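# Place blue-taped flask into a free shaker clamp

## Task

Put the glass flask with the blue tape into an empty clamp on the shaker so that its base sits fully down inside the clamp and the clamp's spring ring encircles its conical body. Do not grip it hard, push hard on its rim, or rip the foil covering its opening. At the end, every other flask must also be seated in its clamp. Do not deform any clamp legs or pry any spring ring loose, do not strike any flask hard, and do not let any flask drop more than a few centimetres; any of these counts as failure.

## Robot and tools

Robot: two arms, left_arm and right_arm, each ending in a two-finger gripper whose fingers can fold. Calibrated base positions in the scene frame: left_arm (+0.063, +0.429, +0.031) m, right_arm (-0.011, -0.487, +0.031) m, both nearly unrotated.

Scene frame: origin at table height, halfway between the arms; +x points out over the table, +z up, and left_arm is on the +y side (image left/right does not follow the arm names). Reported end_effector_position (m), end_effector_quat_wxyz and velocities use this frame. The reported point sits between the pads when they are shut; fingertips extend about 33 mm past it with the gripper mostly closed, only about 9 mm when wide open. Fingers point along the gripper's +z and open along its y. Printed positions may be off by a few cm.

The 18-number row (used by both execute_actions and move): first left_arm dx, dy, dz, rx, ry, rz, then left gripper position, force_limit, speed; then the same nine for right_arm. Every number lies in [-1, 1], and you always send all 18 even if one arm stays put. dx..rz are an offset, not a pose: they count from that arm's Hand target as it was when the action or move began, along scene-frame axes; 1.0 equals 0.6 m or 180 degrees. rx, ry, rz form a single rotation vector, turning about the Hand target's position. Sending six zeros re-requests the current Hand target. Gripper position is absolute: +1 fully open (140 mm), about -0.8 pads touching, -1 closes until blocked. force_limit from -1 (about 14 N) to +1 (about 58 N); speed from -1 (about 30 mm/s) to +1 (about 250 mm/s); faster closing squeezes harder. Both start at +1. Gripper numbers are commands, so to keep a gripper unchanged resend its previous three values.

execute_actions(actions, cameras): actions is a list of actions; each action is up to 15 rows, one per 1/30 s step; a short table repeats its final row. Every row in an action counts from the action's start pose, and each new action starts from the new Hand target, so repeating an offset moves further. An empty list returns images and full state.

move(target, speed, blend, stop_force, zero, blocking, cameras): straight-line paths toward target, either one 18-number row or a list of up to 15 rows, all offsets from the same starting Hand targets. speed is m/s, 0.002 to 3.6 (default 0.25), one number or one per target. blend is in m for corner rounding (0 = stop at each). stop_force in N, 3 to 120, ends an arm's path once its wrist sensor feels that much push against the motion; zero (default true) re-zeroes before the move. blocking=false returns early and cannot be combined with stop_force. Paths do not avoid obstacles or the other arm. Avoid paths close past an arm's own base.

wait(seconds 0 to 10): lets time pass holding commands. stop(): brakes a running move. zoom_image(camera, region [x0,y0,x1,y1] pixels, at most 504x504) magnifies the newest image from cam_head_left, cam_head_right, cam_high, cam_low, cam_left_wrist or cam_right_wrist (all 672x504). zero_wrist_force(arm) tares that arm's wrist sensor. finished_scene(scene 1 or 2) ends the scene permanently.

Results: Hand target is the last commanded pose (orientation clipped to within 32 degrees of measured per step); the gripper may rest short of it, so send the missing distance. object_status: 0 moving, 1 blocked while opening, 2 blocked while closing (a grip), 3 reached command or pads met. Check for 2 after closing. position_measured is in counts: 3 open, ~75 = 100 mm, ~139 = 60 mm, ~200 = 20 mm, ~230 pads touching. Wrist force/torque are in the gripper's own axes, plus the peak since the last shown. Wrist depth is a 7x7 grid of distances from each wrist camera ("-" = no data; glass is see-through). The move line reports the ending (done, off_target, moving, held, fault) and limits (paced = pose clipped, held = steps withheld).

Gripping: grasp with the outer quarter of the pads; deeper in, fingers fold, may hold a narrow flask loosely or squeeze a wide one too hard. Fingertips pushed into a surface fold easily. To tighten, raise force_limit and nudge position (e.g. -1 to -0.98); to loosen, open and reclose slowly. Use gentle settings on the glass flask.

Hazards: a net force around 150 N, or joint torque over its limit (wrist joints 25.4 N m), stops that arm for 10 s. Arms are stiff, so a target slightly beyond a hard contact can trigger this; approach slowly, use stop_force. Hot motors (70 °C warning, 85 °C stop) come from holding loads or straining toward unreachable poses. Never let the arms collide or a gripper close on the other arm's fingers. Don't release moving parts, drop things, push anything off the table, or bump the flasks or clamps hard. Loose objects may occasionally be nudged by outside disturbances.

Each tool is called after "Emit:" as name([rows], argument=value, ...), one row to a line, values as JSON.

## Session

Emit:
execute_actions(actions=[])

Scene clock: 0.00 s.
left_arm: end_effector_position=(+0.2862, +0.0640, +0.2464) position_measured=3 object_status=3 end_effector_quat_wxyz=(-0.420, +0.711, -0.069, +0.560) | right_arm: end_effector_position=(+0.5240, -0.2902, +0.3166) position_measured=3 object_status=3 end_effector_quat_wxyz=(-0.108, -0.300, +0.898, -0.302)
Joint positions: left_arm=[-1.883 -1.119 1.724 -0.632 -0.883 0.758] | right_arm=[0.423 -1.178 1.156 -1.234 -2.152 -0.131]
Joint velocities: within noise
Joint torques (N m): no reading
Motor temperatures (°C): left_arm=[35 29 31 38 40 38] | right_arm=[32 28 35 40 40 37]
Wrist force (N): no reading
Wrist torque (N m): no reading
Wrist force, peak (N): no reading
Wrist depth (mm): cam_left_wrist=[2992 4142 3264 2727 2659 2198 263 / - - 254 2992 2762 289 221 / 2834 - 4224 3077 334 248 183 / - 127 3590 2872 241 190 124 / - 119 3419 769 263 226 107 / - 335 2911 581 282 234 208 / - 287 610 436 358 284 -] | cam_right_wrist=[1717 1911 1755 527 - 420 235 / - 1991 1669 527 457 409 354 / - 1991 577 512 451 416 373 / - 132 572 521 448 412 122 / 110 1823 556 480 464 409 111 / 2008 1755 1959 457 438 395 322 / 2025 1539 1623 - 425 399 233]
Hand target: left_arm +0.2862, +0.0640, +0.2464; -0.420, +0.711, -0.069, +0.560 | right_arm +0.5240, -0.2902, +0.3166; -0.108, -0.300, +0.898, -0.302
Tool commands: left_gripper/position=+1.0 left_gripper/force_limit=+1.0 left_gripper/speed=+1.0 right_gripper/position=+1.0 right_gripper/force_limit=+1.0 right_gripper/speed=+1.0

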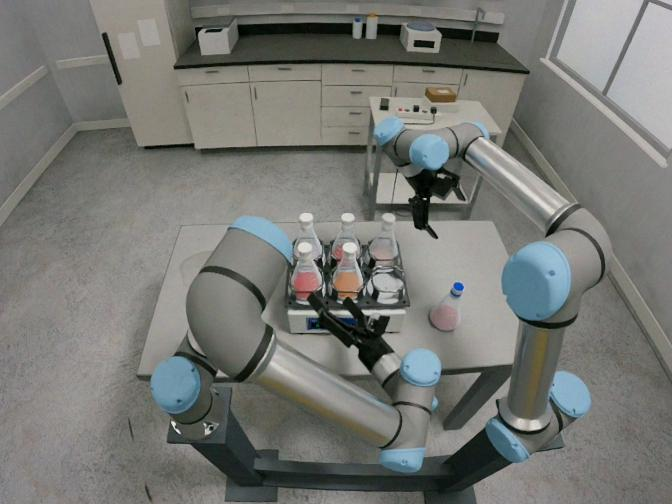

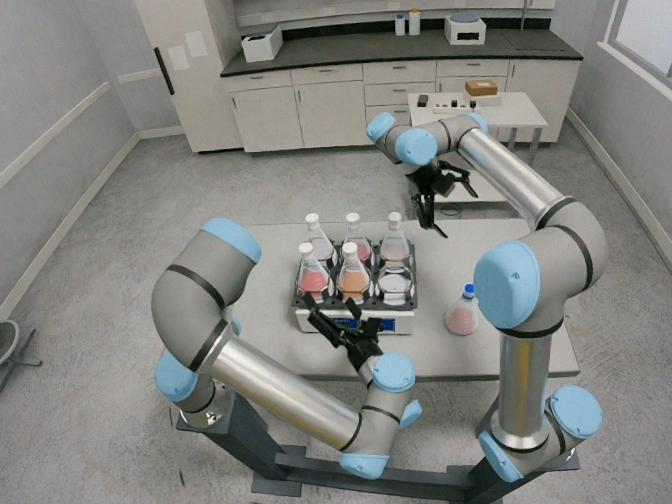

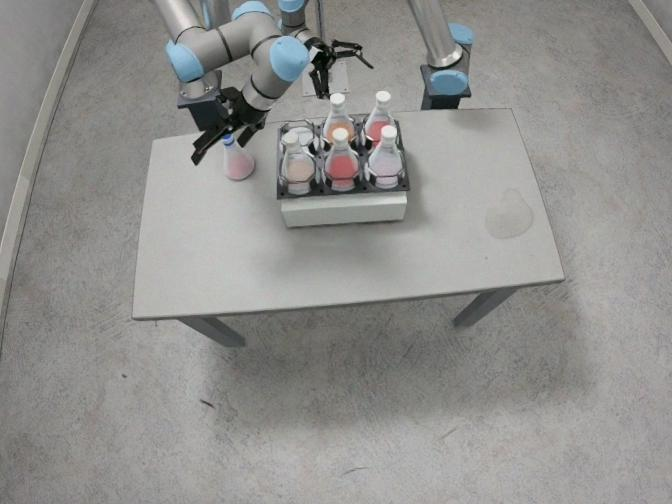

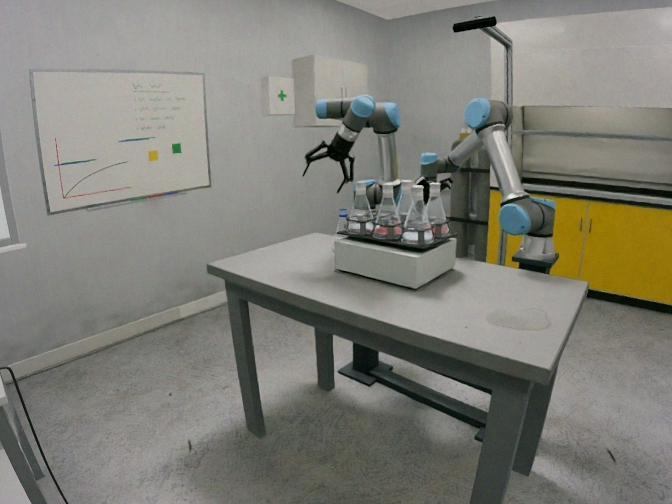

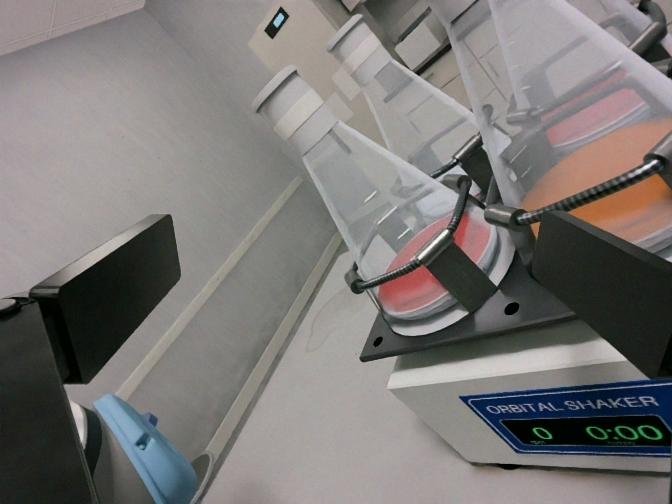

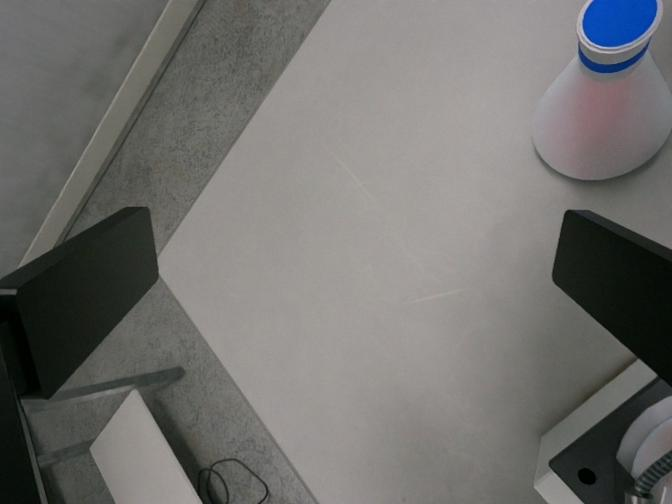

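Emit:
zoom_image(camera="cam_head_left", region=[270, 200, 480, 350])

Emit:
zoom_image(camera="cam_high", region=[210, 80, 420, 230])

Emit:
zoom_image(camera="cam_low", region=[320, 160, 470, 290])

Emit:
zoom_image(camera="cam_right_wrist", region=[472, 0, 672, 200])

Scaled by 2.400 from the camera's 672x504 image, which has a finer 960x720 frame.

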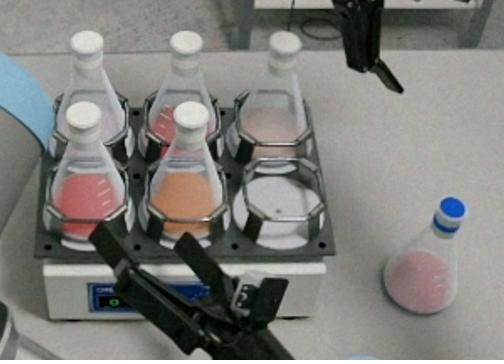

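Scaled by 2.400 from the camera's 672x504 image, which has a finer 960x720 frame.

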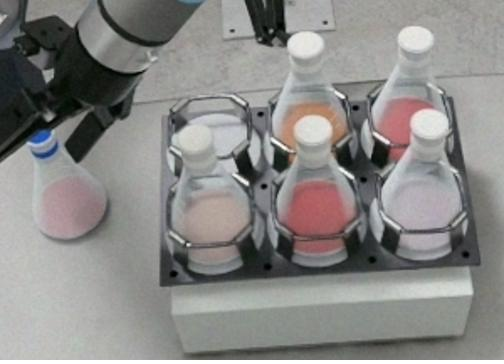

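Scaled by 3.360 from the camera's 672x504 image, which has a finer 960x720 frame.

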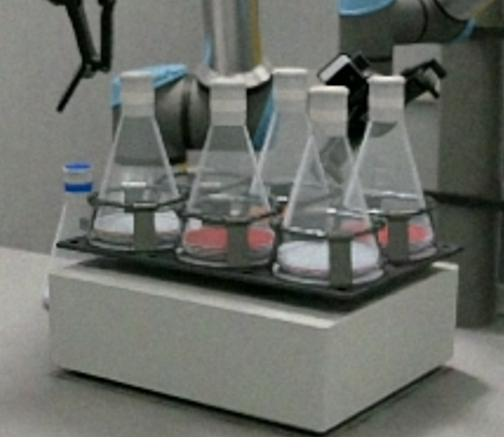

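Scaled by 2.520 from the camera's 672x504 image, which has a finer 960x720 frame.

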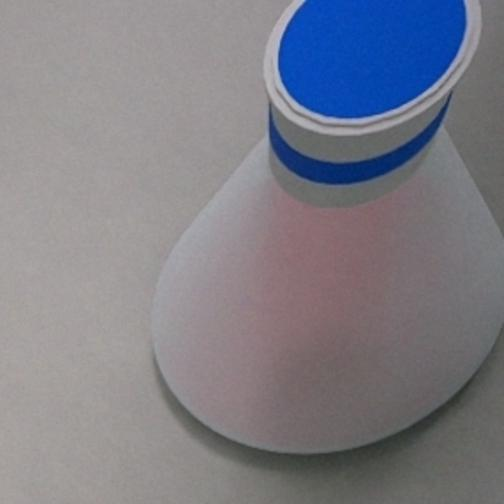

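Emit:
move(target=[0,0,0,0,0,0,1,1,1,-0.282,-0.058,0.022,0.2077,0.0104,0.0435,1,1,1], cameras=["cam_right_wrist","cam_head_left","cam_high"])

Scene clock: 21.83 s.
left_arm: end_effector_position=(+0.2862, +0.0640, +0.2464) position_measured=3 object_status=3 end_effector_quat_wxyz=(-0.420, +0.711, -0.069, +0.560) | right_arm: end_effector_position=(+0.3549, -0.3250, +0.3298) position_measured=3 object_status=3 end_effector_quat_wxyz=(+0.000, -0.383, +0.924, +0.000)
Joint positions: left_arm=[-1.883 -1.119 1.724 -0.632 -0.883 0.758] | right_arm=[0.082 -1.839 1.742 -1.474 -1.571 -0.709]
Joint torques (N m): left_arm=[0.25 -37.67 -18.46 1.49 0.02 0.02] | right_arm=[3.36 -18.26 -30.2 -4.19 1.22 -1.01]
Wrist force (N): left_arm=[0.0 0.0 0.1] | right_arm=[1.8 -0.2 1.8]
Wrist torque (N m): left_arm=[0.00 0.00 0.00] | right_arm=[0.02 -0.29 0.08]
Wrist force, peak (N): left_arm=[0.4 -0.2 -0.1] | right_arm=[3.8 0.2 1.5]
Wrist depth (mm): cam_left_wrist=[3989 - 2292 2659 2564 2176 272 / - - - 2872 2798 287 220 / 2476 - - 3314 334 247 184 / - 134 - 4896 240 191 124 / - 137 - 735 262 226 107 / - 2951 718 555 283 234 208 / - 286 581 452 357 283 -] | cam_right_wrist=[409 408 404 415 411 1179 1203 / 433 444 444 433 436 445 1295 / 445 459 459 286 464 462 1339 / - 141 497 - 475 379 122 / 110 523 528 467 407 351 111 / 568 559 541 440 382 334 382 / 1730 1795 614 396 402 384 392]
Hand target: left_arm +0.2862, +0.0640, +0.2464; -0.420, +0.711, -0.069, +0.560 | right_arm +0.3548, -0.3250, +0.3298; +0.000, -0.383, +0.924, +0.000
Off the commanded pose: left_arm 0.000 m, 0 deg | right_arm 0.000 m, 0 deg.
move: done
camera_calibration:
cam_right_wrist: T_world_to_cam=[[-0.719051, 0.694943, 0.0044783, 0.488689], [0.648607, 0.668765, 0.363405, -0.132832], [0.249551, 0.264211, -0.93162, 0.448215], [0, 0, 0, 1]] pos_world=[0.325695, -0.369201, 0.463649]
Images, in order (width x height): cam_head_left 672x504, cam_high 672x504, cam_right_wrist 672x504.

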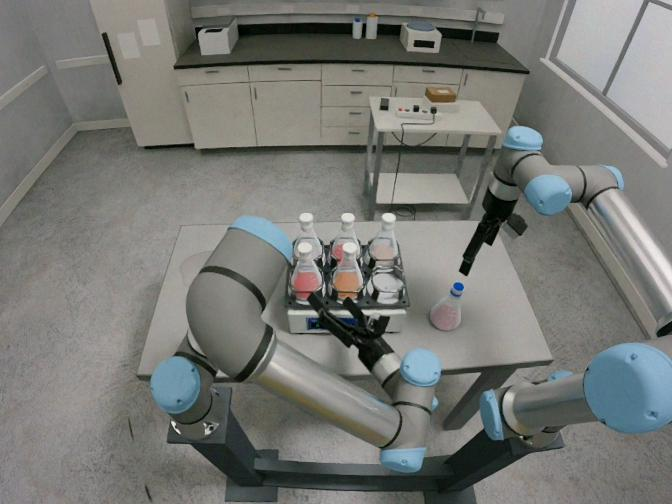

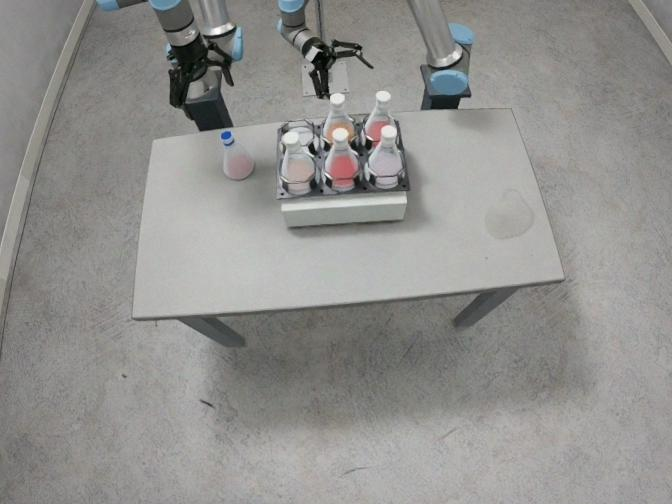

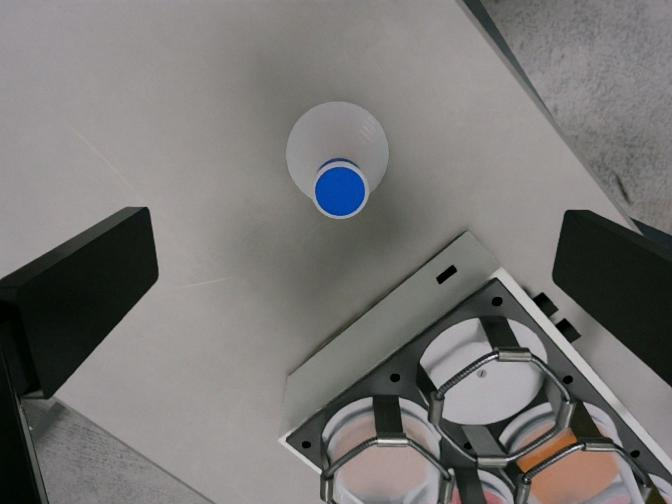

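Emit:
move(target=[-0.15,0.1,0.25,0,0,0,1,1,1,-0.041,0.283,0.145,0,0,0,1,1,1], cameras=["cam_right_wrist","cam_head_left"])

Emit:
zoom_image(camera="cam_right_wrist", region=[180, 120, 500, 440])

Scene clock: 37.13 s.
left_arm: end_effector_position=(+0.1962, +0.1240, +0.3963) position_measured=3 object_status=3 end_effector_quat_wxyz=(-0.420, +0.711, -0.069, +0.560) | right_arm: end_effector_position=(+0.3303, -0.1553, +0.4167) position_measured=3 object_status=3 end_effector_quat_wxyz=(+0.000, -0.383, +0.924, +0.000)
Joint positions: left_arm=[-2.103 -1.366 1.643 -0.3 -1.103 0.751] | right_arm=[0.492 -1.615 1.331 -1.287 -1.57 -0.299]
Joint torques (N m): left_arm=[1.67 -31.07 -17.32 2.35 -0.04 -1.28] | right_arm=[1.93 -29.35 -32.05 -3.5 1.4 1.23]
Wrist force (N): left_arm=[-0.1 -0.2 0.0] | right_arm=[1.0 -0.7 2.0]
Wrist torque (N m): left_arm=[-0.03 0.02 0.04] | right_arm=[-0.11 -0.12 0.12]
Wrist force, peak (N): left_arm=[0.6 -2.5 -0.8] | right_arm=[3.0 -2.4 3.2]
Wrist depth (mm): cam_left_wrist=[- - - 3034 2992 2244 301 / - 3264 - 2992 2762 2505 2267 / 2393 - - - 3215 448 414 / - 127 - 4224 3531 149 124 / - 137 - 3590 828 - 106 / 200 218 270 778 647 514 - / - 229 255 302 529 453 -] | cam_right_wrist=[493 479 - 487 1008 1302 1288 / - 524 524 519 516 1346 1324 / 546 549 535 400 528 546 1378 / 110 131 422 435 447 - 117 / 109 401 450 437 437 467 111 / 1669 1590 317 472 429 479 671 / 1823 1837 1942 474 481 342 -]
Hand target: left_arm +0.1962, +0.1240, +0.3964; -0.420, +0.711, -0.069, +0.560 | right_arm +0.3302, -0.1552, +0.4168; +0.000, -0.383, +0.924, +0.000
Off the commanded pose: left_arm 0.000 m, 0 deg | right_arm 0.000 m, 0 deg.
move: done
camera_calibration:
cam_right_wrist: T_world_to_cam=[[-0.719269, 0.694717, 0.00450904, 0.352614], [0.648403, 0.66896, 0.363408, -0.261914], [0.249449, 0.264312, -0.931619, 0.490498], [0, 0, 0, 1]] pos_world=[0.301096, -0.199401, 0.550549]
Images, in order (width x height): cam_head_left 672x504, cam_right_wrist 672x504.

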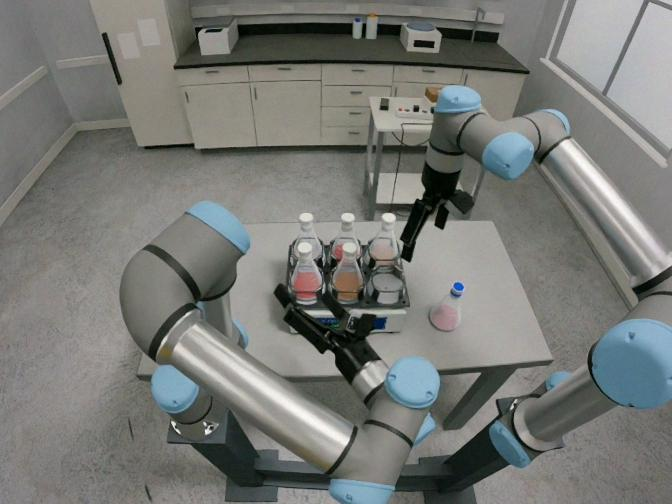

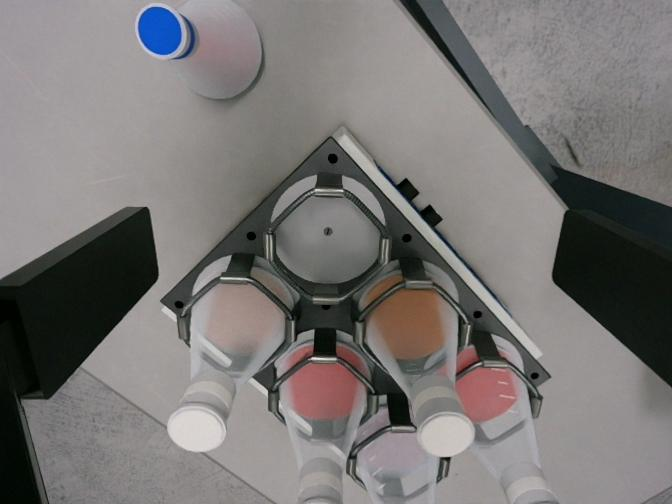

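Scaled by 1.575 from the camera's 672x504 image, which has a finer 960x720 frame.

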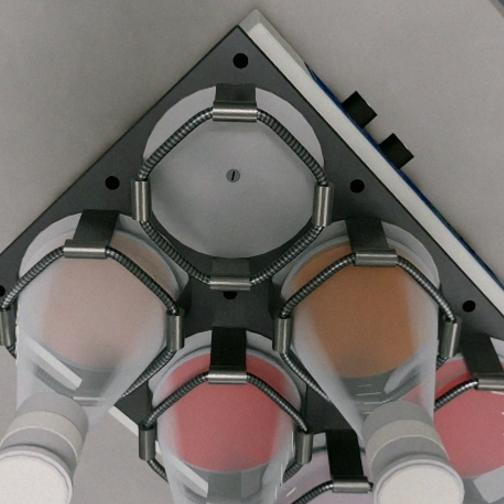

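Emit:
move([
  [0,0,0,0,0,0,1,1,1,0.0613,-0.271,-0.145,0,0,0,1,1,1],
  [0,0,0,0,0,0,1,1,1,0.0613,-0.271,-0.368,0,0,0,1,1,1],
  [0,0,0,0,0,0,1,1,1,0.0613,-0.271,-0.368,0,0,0,0.2,-1,0],
], cameras=["cam_right_wrist","cam_high","cam_head_left"])

Emit:
zoom_image(camera="cam_high", region=[170, 80, 290, 190])

Scene clock: 51.90 s.
left_arm: end_effector_position=(+0.1962, +0.1240, +0.3964) position_measured=3 object_status=3 end_effector_quat_wxyz=(-0.420, +0.711, -0.069, +0.560) | right_arm: end_effector_position=(+0.3670, -0.3178, +0.1960) position_measured=104 object_status=0 end_effector_quat_wxyz=(+0.000, -0.383, +0.924, +0.000)
Joint positions: left_arm=[-2.103 -1.366 1.643 -0.3 -1.103 0.751] | right_arm=[0.098 -1.774 2.039 -1.835 -1.57 -0.693]
Joint torques (N m): left_arm=[-6.7 -33.22 -24.81 4.23 -1.54 2.27] | right_arm=[8.59 -28.69 -18.12 -4.17 1.14 1.86]
Wrist force (N): left_arm=[0.0 0.1 0.2] | right_arm=[1.1 -0.3 1.9]
Wrist torque (N m): left_arm=[0.02 -0.01 0.03] | right_arm=[0.01 -0.14 0.09]
Wrist force, peak (N): left_arm=[-0.2 -0.2 0.4] | right_arm=[3.0 -2.7 3.1]
Wrist depth (mm): cam_left_wrist=[- - - 2872 2798 2154 2071 / - - - 3215 2727 2659 2798 / - - - - 3168 319 426 / - 127 3590 4896 2992 148 124 / - 127 - 3531 745 628 106 / 200 219 269 819 634 481 349 / - 229 254 301 533 452 -] | cam_right_wrist=[292 292 297 294 293 294 1077 / 310 308 311 302 309 311 316 / 327 323 321 169 328 330 332 / 346 101 152 158 340 118 351 / - 75 119 368 369 110 88 / - - 404 388 310 - 62 / - - 423 330 271 - -]
Hand target: left_arm +0.1962, +0.1240, +0.3964; -0.420, +0.711, -0.069, +0.560 | right_arm +0.3670, -0.3178, +0.1960; +0.000, -0.383, +0.924, +0.000
Off the commanded pose: left_arm 0.000 m, 0 deg | right_arm 0.000 m, 0 deg.
move: done
camera_calibration:
cam_right_wrist: T_world_to_cam=[[-0.719149, 0.69484, 0.00464723, 0.492997], [0.648496, 0.668752, 0.363626, -0.0969759], [0.249554, 0.264515, -0.931533, 0.318697], [0, 0, 0, 1]] pos_world=[0.337895, -0.362002, 0.329849]
Images, in order (width x height): cam_head_left 672x504, cam_high 672x504, cam_right_wrist 672x504.

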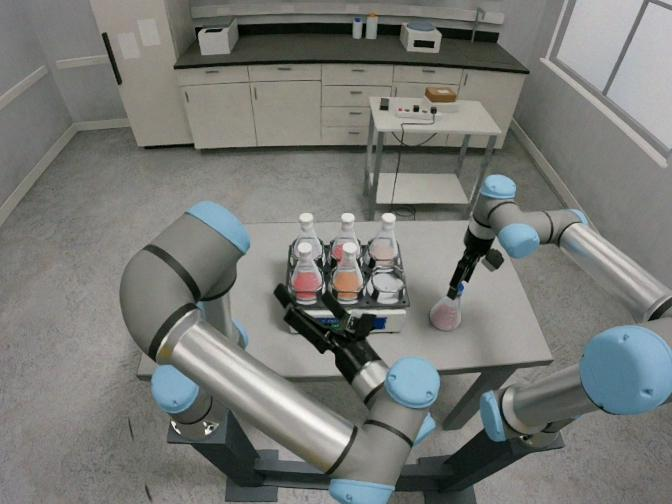

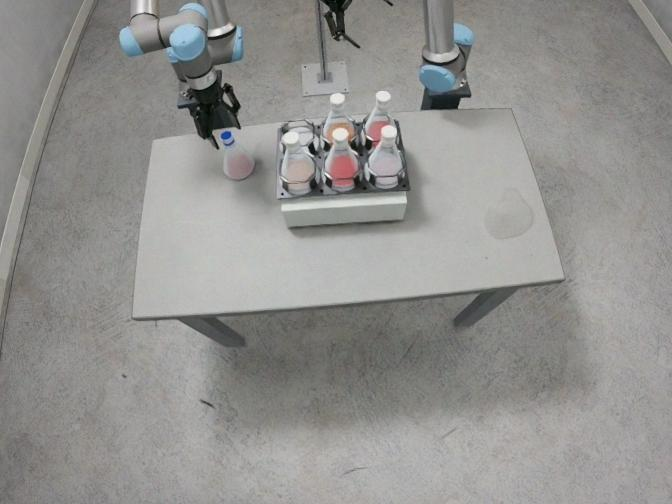

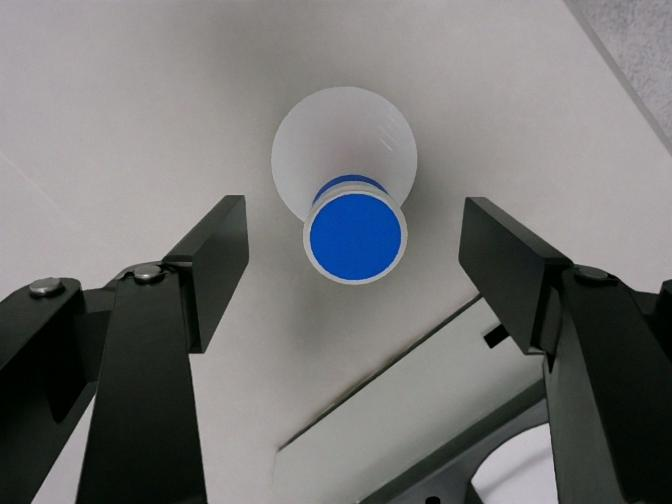

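Scaled by 4.200 from the camera's 672x504 image, which has a finer 960x720 frame.

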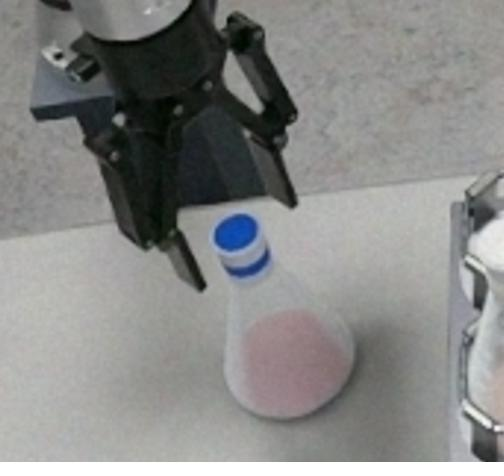

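Emit:
move(target=[0,0,0,0,0,0,1,1,1,0,0,0,0,0,0,-1,-1,-1], cameras=["cam_right_wrist","cam_high"])

Emit:
zoom_image(camera="cam_high", region=[170, 80, 290, 190])

Scene clock: 56.83 s.
left_arm: end_effector_position=(+0.1962, +0.1240, +0.3964) position_measured=3 object_status=3 end_effector_quat_wxyz=(-0.420, +0.711, -0.069, +0.560) | right_arm: end_effector_position=(+0.3670, -0.3178, +0.1960) position_measured=173 object_status=2 end_effector_quat_wxyz=(+0.000, -0.383, +0.924, +0.000)
Joint positions: left_arm=[-2.103 -1.366 1.643 -0.3 -1.103 0.751] | right_arm=[0.098 -1.774 2.039 -1.835 -1.57 -0.693]
Joint torques (N m): left_arm=[-5.72 -34.82 -26.32 4.01 -1.63 2.3] | right_arm=[8.93 -26.5 -17.76 -3.48 1.21 1.71]
Wrist force (N): left_arm=[0.0 0.1 0.0] | right_arm=[0.7 -1.1 -0.5]
Wrist torque (N m): left_arm=[0.02 0.00 0.04] | right_arm=[0.02 -0.08 0.10]
Wrist force, peak (N): left_arm=[0.3 -0.1 0.3] | right_arm=[1.4 -0.3 2.1]
Wrist depth (mm): cam_left_wrist=[- - - 2992 2911 2341 2091 / - - - 3314 2911 2341 2341 / - - - - 3314 470 417 / - 127 5129 5523 3034 149 124 / - 224 2992 3590 - 628 106 / 200 220 269 813 597 520 353 / - 229 255 300 518 461 -] | cam_right_wrist=[293 293 289 295 292 293 1039 / 309 309 309 305 308 311 314 / 321 323 323 160 325 331 328 / 346 341 101 158 128 345 350 / - 81 76 374 - 87 79 / - 74 - 392 - - 68 / - - - 328 - - -]
Hand target: left_arm +0.1962, +0.1240, +0.3964; -0.420, +0.711, -0.069, +0.560 | right_arm +0.3670, -0.3178, +0.1960; +0.000, -0.383, +0.924, +0.000
Off the commanded pose: left_arm 0.000 m, 0 deg | right_arm 0.000 m, 0 deg.
move: done
camera_calibration:
cam_right_wrist: T_world_to_cam=[[-0.719178, 0.694811, 0.00455449, 0.493027], [0.648428, 0.668785, 0.363687, -0.0969612], [0.249648, 0.264509, -0.93151, 0.318655], [0, 0, 0, 1]] pos_world=[0.337895, -0.362002, 0.329849]
Images, in order (width x height): cam_high 672x504, cam_right_wrist 672x504.

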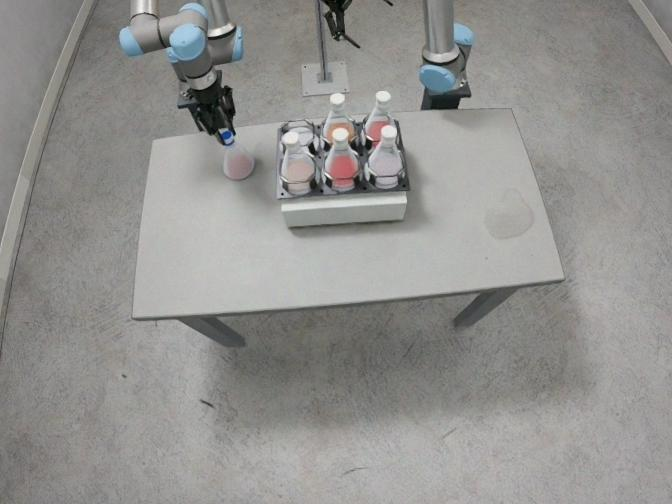

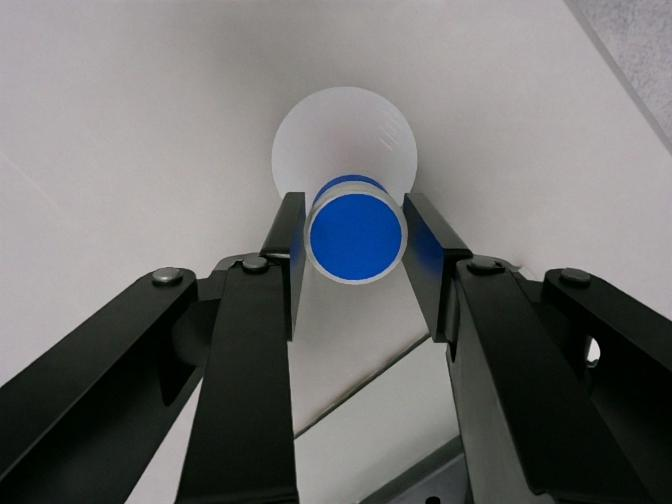

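Scaled by 4.200 from the camera's 672x504 image, which has a finer 960x720 frame.

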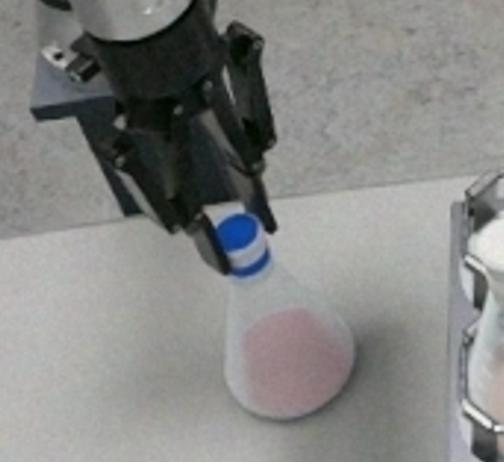

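Emit:
move(target=[0,0,0,0,0,0,1,1,1,0,0,0.37,0,0,0,-1,-1,-1], cameras=["cam_right_wrist","cam_head_left"], speed=0.12)

Scene clock: 61.93 s.
left_arm: end_effector_position=(+0.1962, +0.1240, +0.3964) position_measured=3 object_status=3 end_effector_quat_wxyz=(-0.420, +0.711, -0.069, +0.560) | right_arm: end_effector_position=(+0.3671, -0.3178, +0.4179) position_measured=173 object_status=2 end_effector_quat_wxyz=(+0.000, -0.383, +0.924, +0.000)
Joint positions: left_arm=[-2.103 -1.366 1.643 -0.3 -1.103 0.751] | right_arm=[0.098 -1.763 1.456 -1.264 -1.57 -0.693]
Joint torques (N m): left_arm=[-5.38 -33.49 -23.86 4.03 -1.54 1.99] | right_arm=[0.11 -29.66 -30.89 -2.8 -1.34 0.77]
Wrist force (N): left_arm=[0.1 -0.1 0.2] | right_arm=[1.1 -0.3 4.4]
Wrist torque (N m): left_arm=[-0.03 -0.02 0.04] | right_arm=[-0.01 -0.15 0.07]
Wrist force, peak (N): left_arm=[0.0 -0.2 0.4] | right_arm=[1.5 0.0 7.6]
Wrist depth (mm): cam_left_wrist=[2595 - 3779 2911 2951 2505 2154 / - 3366 5254 3122 2798 2505 2292 / - 3215 - - 3168 319 425 / - 127 3531 4224 3474 149 124 / - 127 - 3531 - 634 107 / 199 220 269 841 624 574 - / - 228 255 301 532 450 -] | cam_right_wrist=[479 493 497 493 496 1254 1295 / 513 554 527 308 511 1039 1386 / 549 547 - 170 545 555 1394 / 581 572 99 157 128 535 - / - 81 76 521 - 87 79 / - 74 - 481 - - 68 / - - - 687 - - -]
Hand target: left_arm +0.1962, +0.1240, +0.3964; -0.420, +0.711, -0.069, +0.560 | right_arm +0.3670, -0.3178, +0.4180; +0.000, -0.383, +0.924, +0.000
Off the commanded pose: left_arm 0.000 m, 0 deg | right_arm 0.000 m, 0 deg.
move: done
camera_calibration:
cam_right_wrist: T_world_to_cam=[[-0.719166, 0.694822, 0.0047146, 0.492], [0.648513, 0.668768, 0.363566, -0.177696], [0.24946, 0.264522, -0.931557, 0.525426], [0, 0, 0, 1]] pos_world=[0.337995, -0.362002, 0.551748]
Images, in order (width x height): cam_head_left 672x504, cam_right_wrist 672x504.

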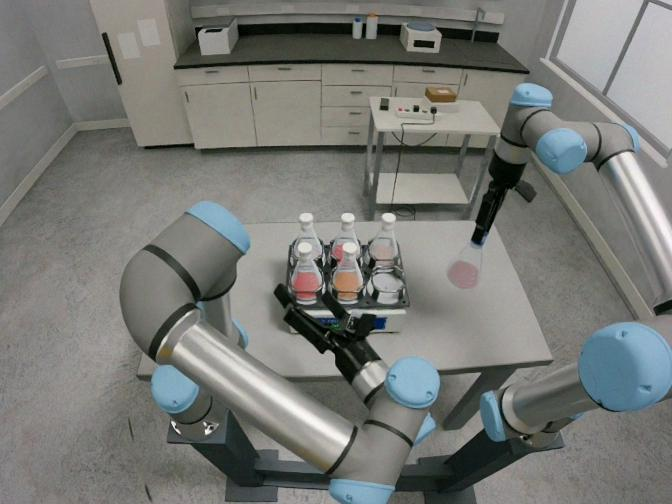

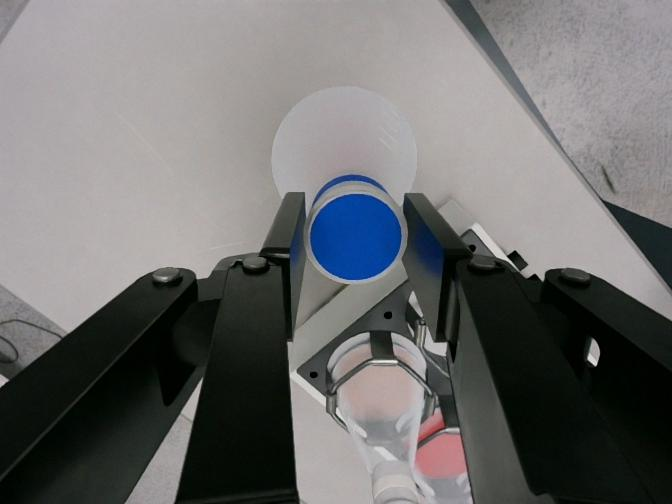

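Emit:
move(target=[0,0,0,0,0,0,1,1,1,0.05,0.355,0,0,0,0,-1,-1,-1], cameras=["cam_right_wrist","cam_head_left","cam_head_right","cam_high","cam_low"], speed=0.15)

Emit:
zoom_image(camera="cam_right_wrist", region=[220, 60, 470, 260])

Emit:
zoom_image(camera="cam_low", region=[320, 130, 470, 290])

Emit:
zoom_image(camera="cam_head_left", region=[300, 190, 450, 340])

Emit:
zoom_image(camera="cam_high", region=[240, 50, 400, 210])

Scene clock: 66.80 s.
left_arm: end_effector_position=(+0.1962, +0.1240, +0.3964) position_measured=3 object_status=3 end_effector_quat_wxyz=(-0.420, +0.711, -0.069, +0.560) | right_arm: end_effector_position=(+0.3970, -0.1048, +0.4180) position_measured=173 object_status=2 end_effector_quat_wxyz=(+0.000, -0.383, +0.924, +0.000)
Joint positions: left_arm=[-2.103 -1.366 1.643 -0.3 -1.103 0.751] | right_arm=[0.516 -1.408 1.106 -1.27 -1.57 -0.275]
Joint torques (N m): left_arm=[-5.12 -34.96 -25.03 4.03 -1.64 1.88] | right_arm=[-7.35 -40.59 -25.92 -4.44 -0.35 -0.36]
Wrist force (N): left_arm=[0.1 0.0 0.1] | right_arm=[1.6 -0.4 4.2]
Wrist torque (N m): left_arm=[0.00 -0.01 0.04] | right_arm=[-0.03 -0.22 0.16]
Wrist force, peak (N): left_arm=[0.2 -0.2 0.2] | right_arm=[2.8 -1.6 4.5]
Wrist depth (mm): cam_left_wrist=[2911 3651 - 2872 3034 2292 2176 / - - - 3215 2834 2367 2393 / - - - 3590 3474 447 425 / - 127 - 4396 3077 149 124 / - 127 - 3714 716 - 106 / 200 219 269 2595 641 517 352 / - 229 255 301 533 453 -] | cam_right_wrist=[489 489 497 487 492 1267 1295 / 521 522 522 339 504 523 1317 / 545 - 400 159 398 540 741 / - 361 101 157 128 380 - / - 81 76 462 - 87 79 / - 74 - 318 - - 68 / - - - - - - -]
Hand target: left_arm +0.1962, +0.1240, +0.3964; -0.420, +0.711, -0.069, +0.560 | right_arm +0.3970, -0.1048, +0.4180; +0.000, -0.383, +0.924, +0.000
Off the commanded pose: left_arm 0.000 m, 0 deg | right_arm 0.000 m, 0 deg.
move: done
camera_calibration:
cam_right_wrist: T_world_to_cam=[[-0.719241, 0.694745, 0.00459907, 0.365586], [0.648428, 0.668885, 0.363504, -0.339488], [0.249466, 0.264429, -0.931581, 0.461715], [0, 0, 0, 1]] pos_world=[0.367896, -0.149001, 0.551849]
Images, in order (width x height): cam_head_left 672x504, cam_head_right 672x504, cam_high 672x504, cam_low 672x504, cam_right_wrist 672x504.

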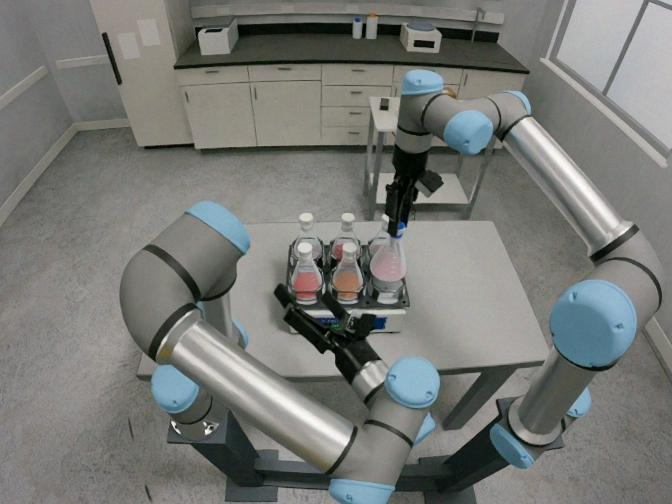

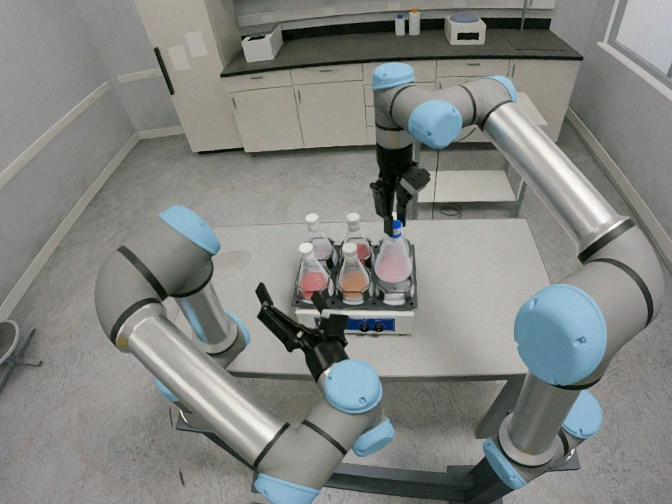

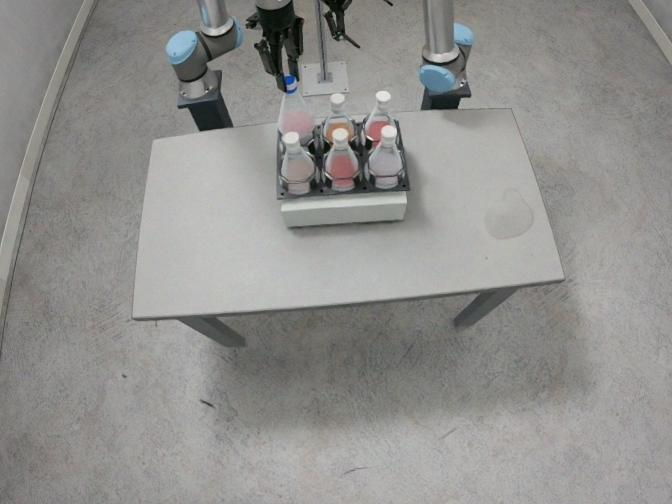

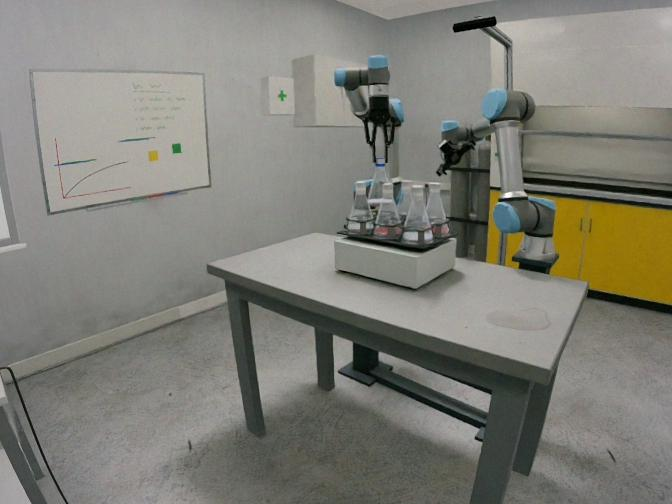

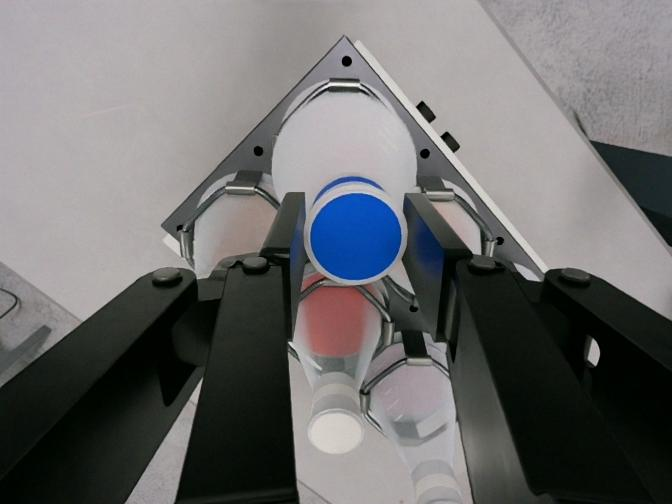

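Scaled by 2.016 from the camera's 672x504 image, which has a finer 960x720 frame.

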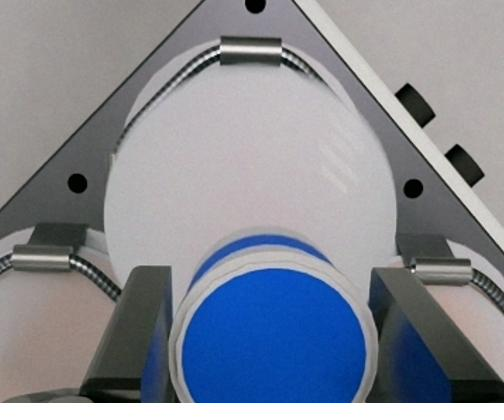

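Scaled by 3.150 from the camera's 672x504 image, which has a finer 960x720 frame.

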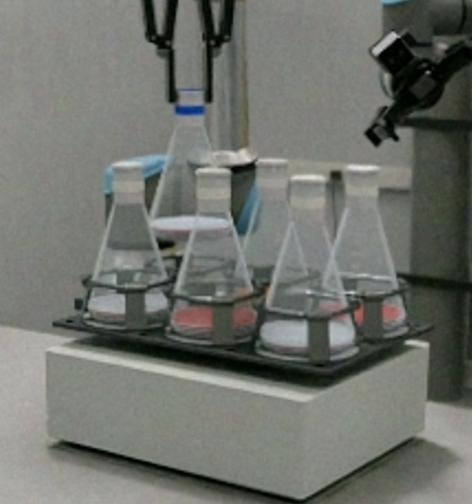

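Scaled by 3.360 from the camera's 672x504 image, which has a finer 960x720 frame.

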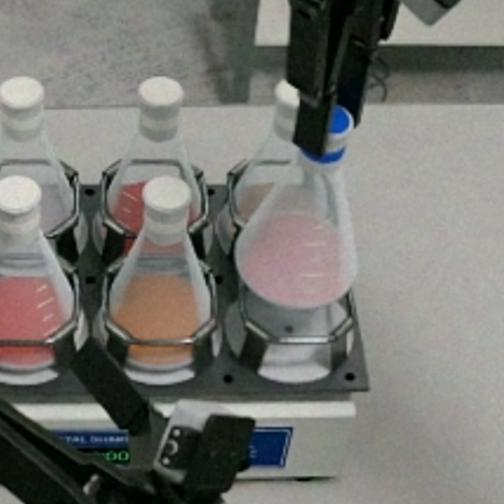

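Scaled by 3.150 from the camera's 672x504 image, which has a finer 960x720 frame.

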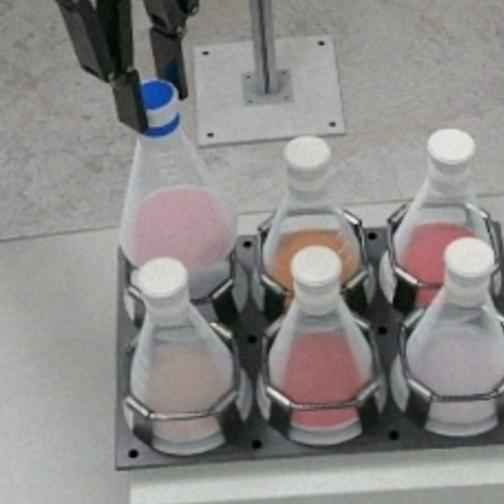

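Emit:
move(target=[0,0,0,0,0,0,1,1,1,0.0017,-0.0017,-0.04,0,0,0,-1,-1,-1], cameras=["cam_right_wrist","cam_high","cam_head_left"], speed=0.05)

Emit:
zoom_image(camera="cam_right_wrist", region=[220, 60, 470, 260])

Emit:
zoom_image(camera="cam_head_left", region=[340, 220, 430, 320])

Emit:
zoom_image(camera="cam_high", region=[260, 70, 350, 170])

Scene clock: 76.80 s.
left_arm: end_effector_position=(+0.1962, +0.1240, +0.3964) position_measured=3 object_status=3 end_effector_quat_wxyz=(-0.420, +0.711, -0.069, +0.560) | right_arm: end_effector_position=(+0.3980, -0.1058, +0.3941) position_measured=173 object_status=2 end_effector_quat_wxyz=(+0.000, -0.383, +0.924, +0.000) end_effector_velocity=(+0.000, +0.000, +0.003) end_effector_angular_velocity=(+0.000, -0.001, +0.000)
Joint positions: left_arm=[-2.103 -1.366 1.643 -0.3 -1.103 0.751] | right_arm=[0.514 -1.424 1.189 -1.336 -1.57 -0.277]
Joint velocities: left_arm=[within noise] | right_arm=[0 0 -0.007 0.006 -0.001 0]
Joint torques (N m): left_arm=[-6.16 -34.9 -25.46 3.79 -1.57 1.63] | right_arm=[-8.23 -31.79 -36.44 -1.47 0.18 -0.98]
Wrist force (N): left_arm=[-0.2 -0.2 0.0] | right_arm=[1.0 -0.7 4.4]
Wrist torque (N m): left_arm=[-0.05 0.04 0.04] | right_arm=[-0.11 -0.15 0.15]
Wrist force, peak (N): left_arm=[0.0 -0.4 0.2] | right_arm=[1.3 -0.7 5.6]
Wrist depth (mm): cam_left_wrist=[2292 - - 2762 2951 2244 2476 / - - - 3077 2834 2505 2292 / 3034 - - 4683 3474 453 430 / - 127 3779 4142 3366 149 124 / - 127 - 3590 - 602 106 / 200 219 273 2564 - 518 354 / - 228 256 302 528 449 -] | cam_right_wrist=[472 - - 466 473 1209 1267 / 491 492 - 303 433 - 1309 / 525 534 382 170 314 537 541 / - 355 101 157 127 400 564 / - 81 76 414 - 87 76 / - 74 - 416 - - 68 / - - - 268 - - -]
Hand target: left_arm +0.1962, +0.1240, +0.3964; -0.420, +0.711, -0.069, +0.560 | right_arm +0.3980, -0.1058, +0.3940; +0.000, -0.383, +0.924, +0.000
Off the commanded pose: left_arm 0.000 m, 0 deg | right_arm 0.000 m, 0 deg.
move: done
camera_calibration:
cam_right_wrist: T_world_to_cam=[[-0.719178, 0.69481, 0.0045521, 0.367121], [0.648385, 0.668741, 0.363843, -0.330928], [0.249758, 0.26462, -0.931449, 0.439223], [0, 0, 0, 1]] pos_world=[0.368895, -0.150002, 0.527849]
Images, in order (width x height): cam_head_left 672x504, cam_high 672x504, cam_right_wrist 672x504.

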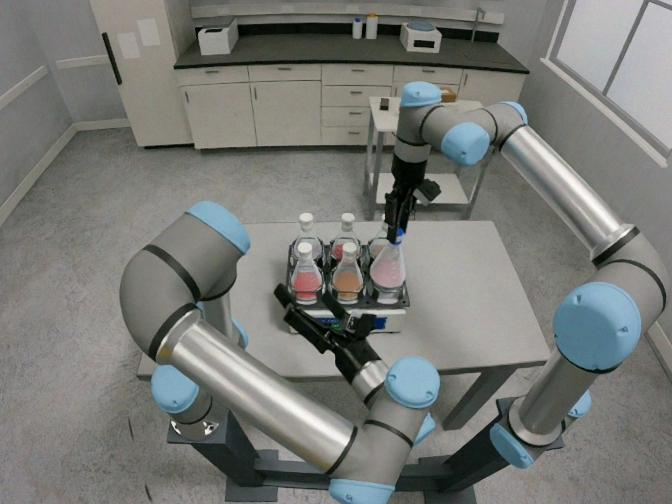

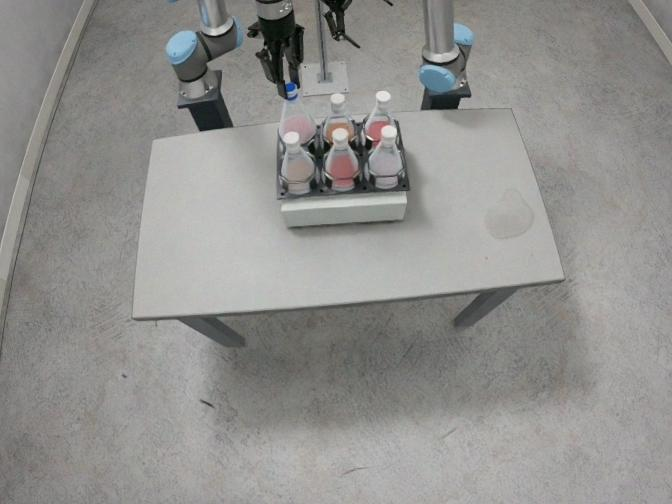

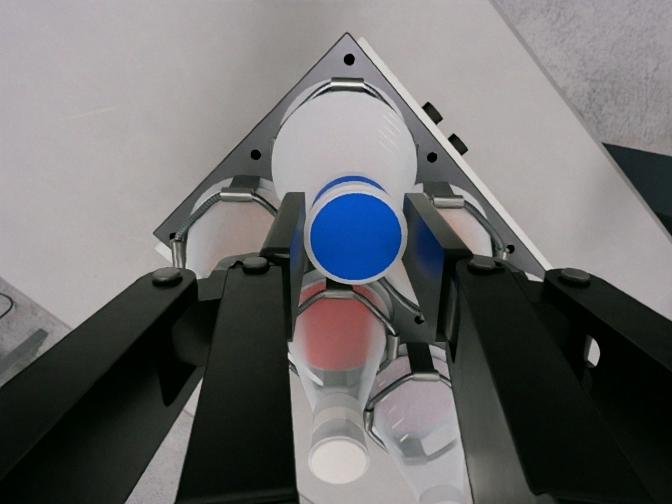

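Scaled by 2.016 from the camera's 672x504 image, which has a finer 960x720 frame.

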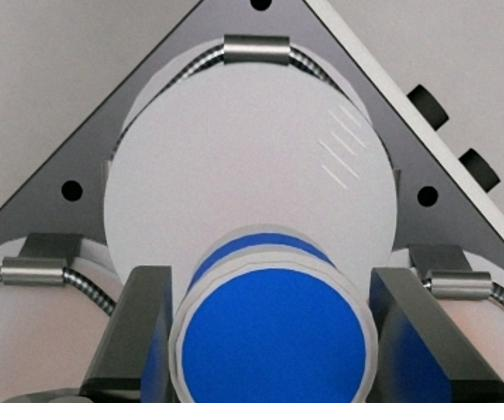

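Scaled by 5.040 from the camera's 672x504 image, which has a finer 960x720 frame.

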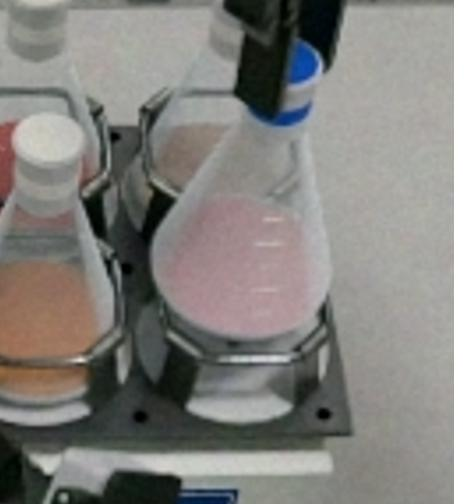

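Scaled by 5.040 from the camera's 672x504 image, which has a finer 960x720 frame.

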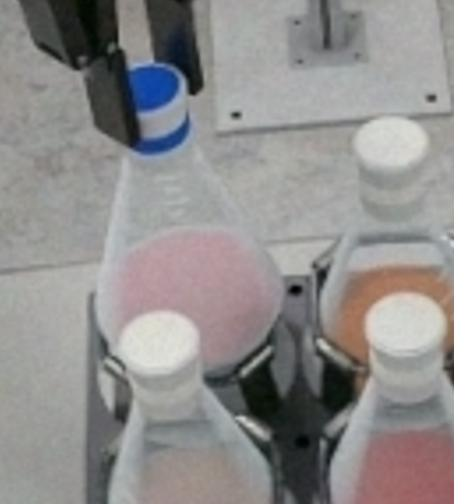

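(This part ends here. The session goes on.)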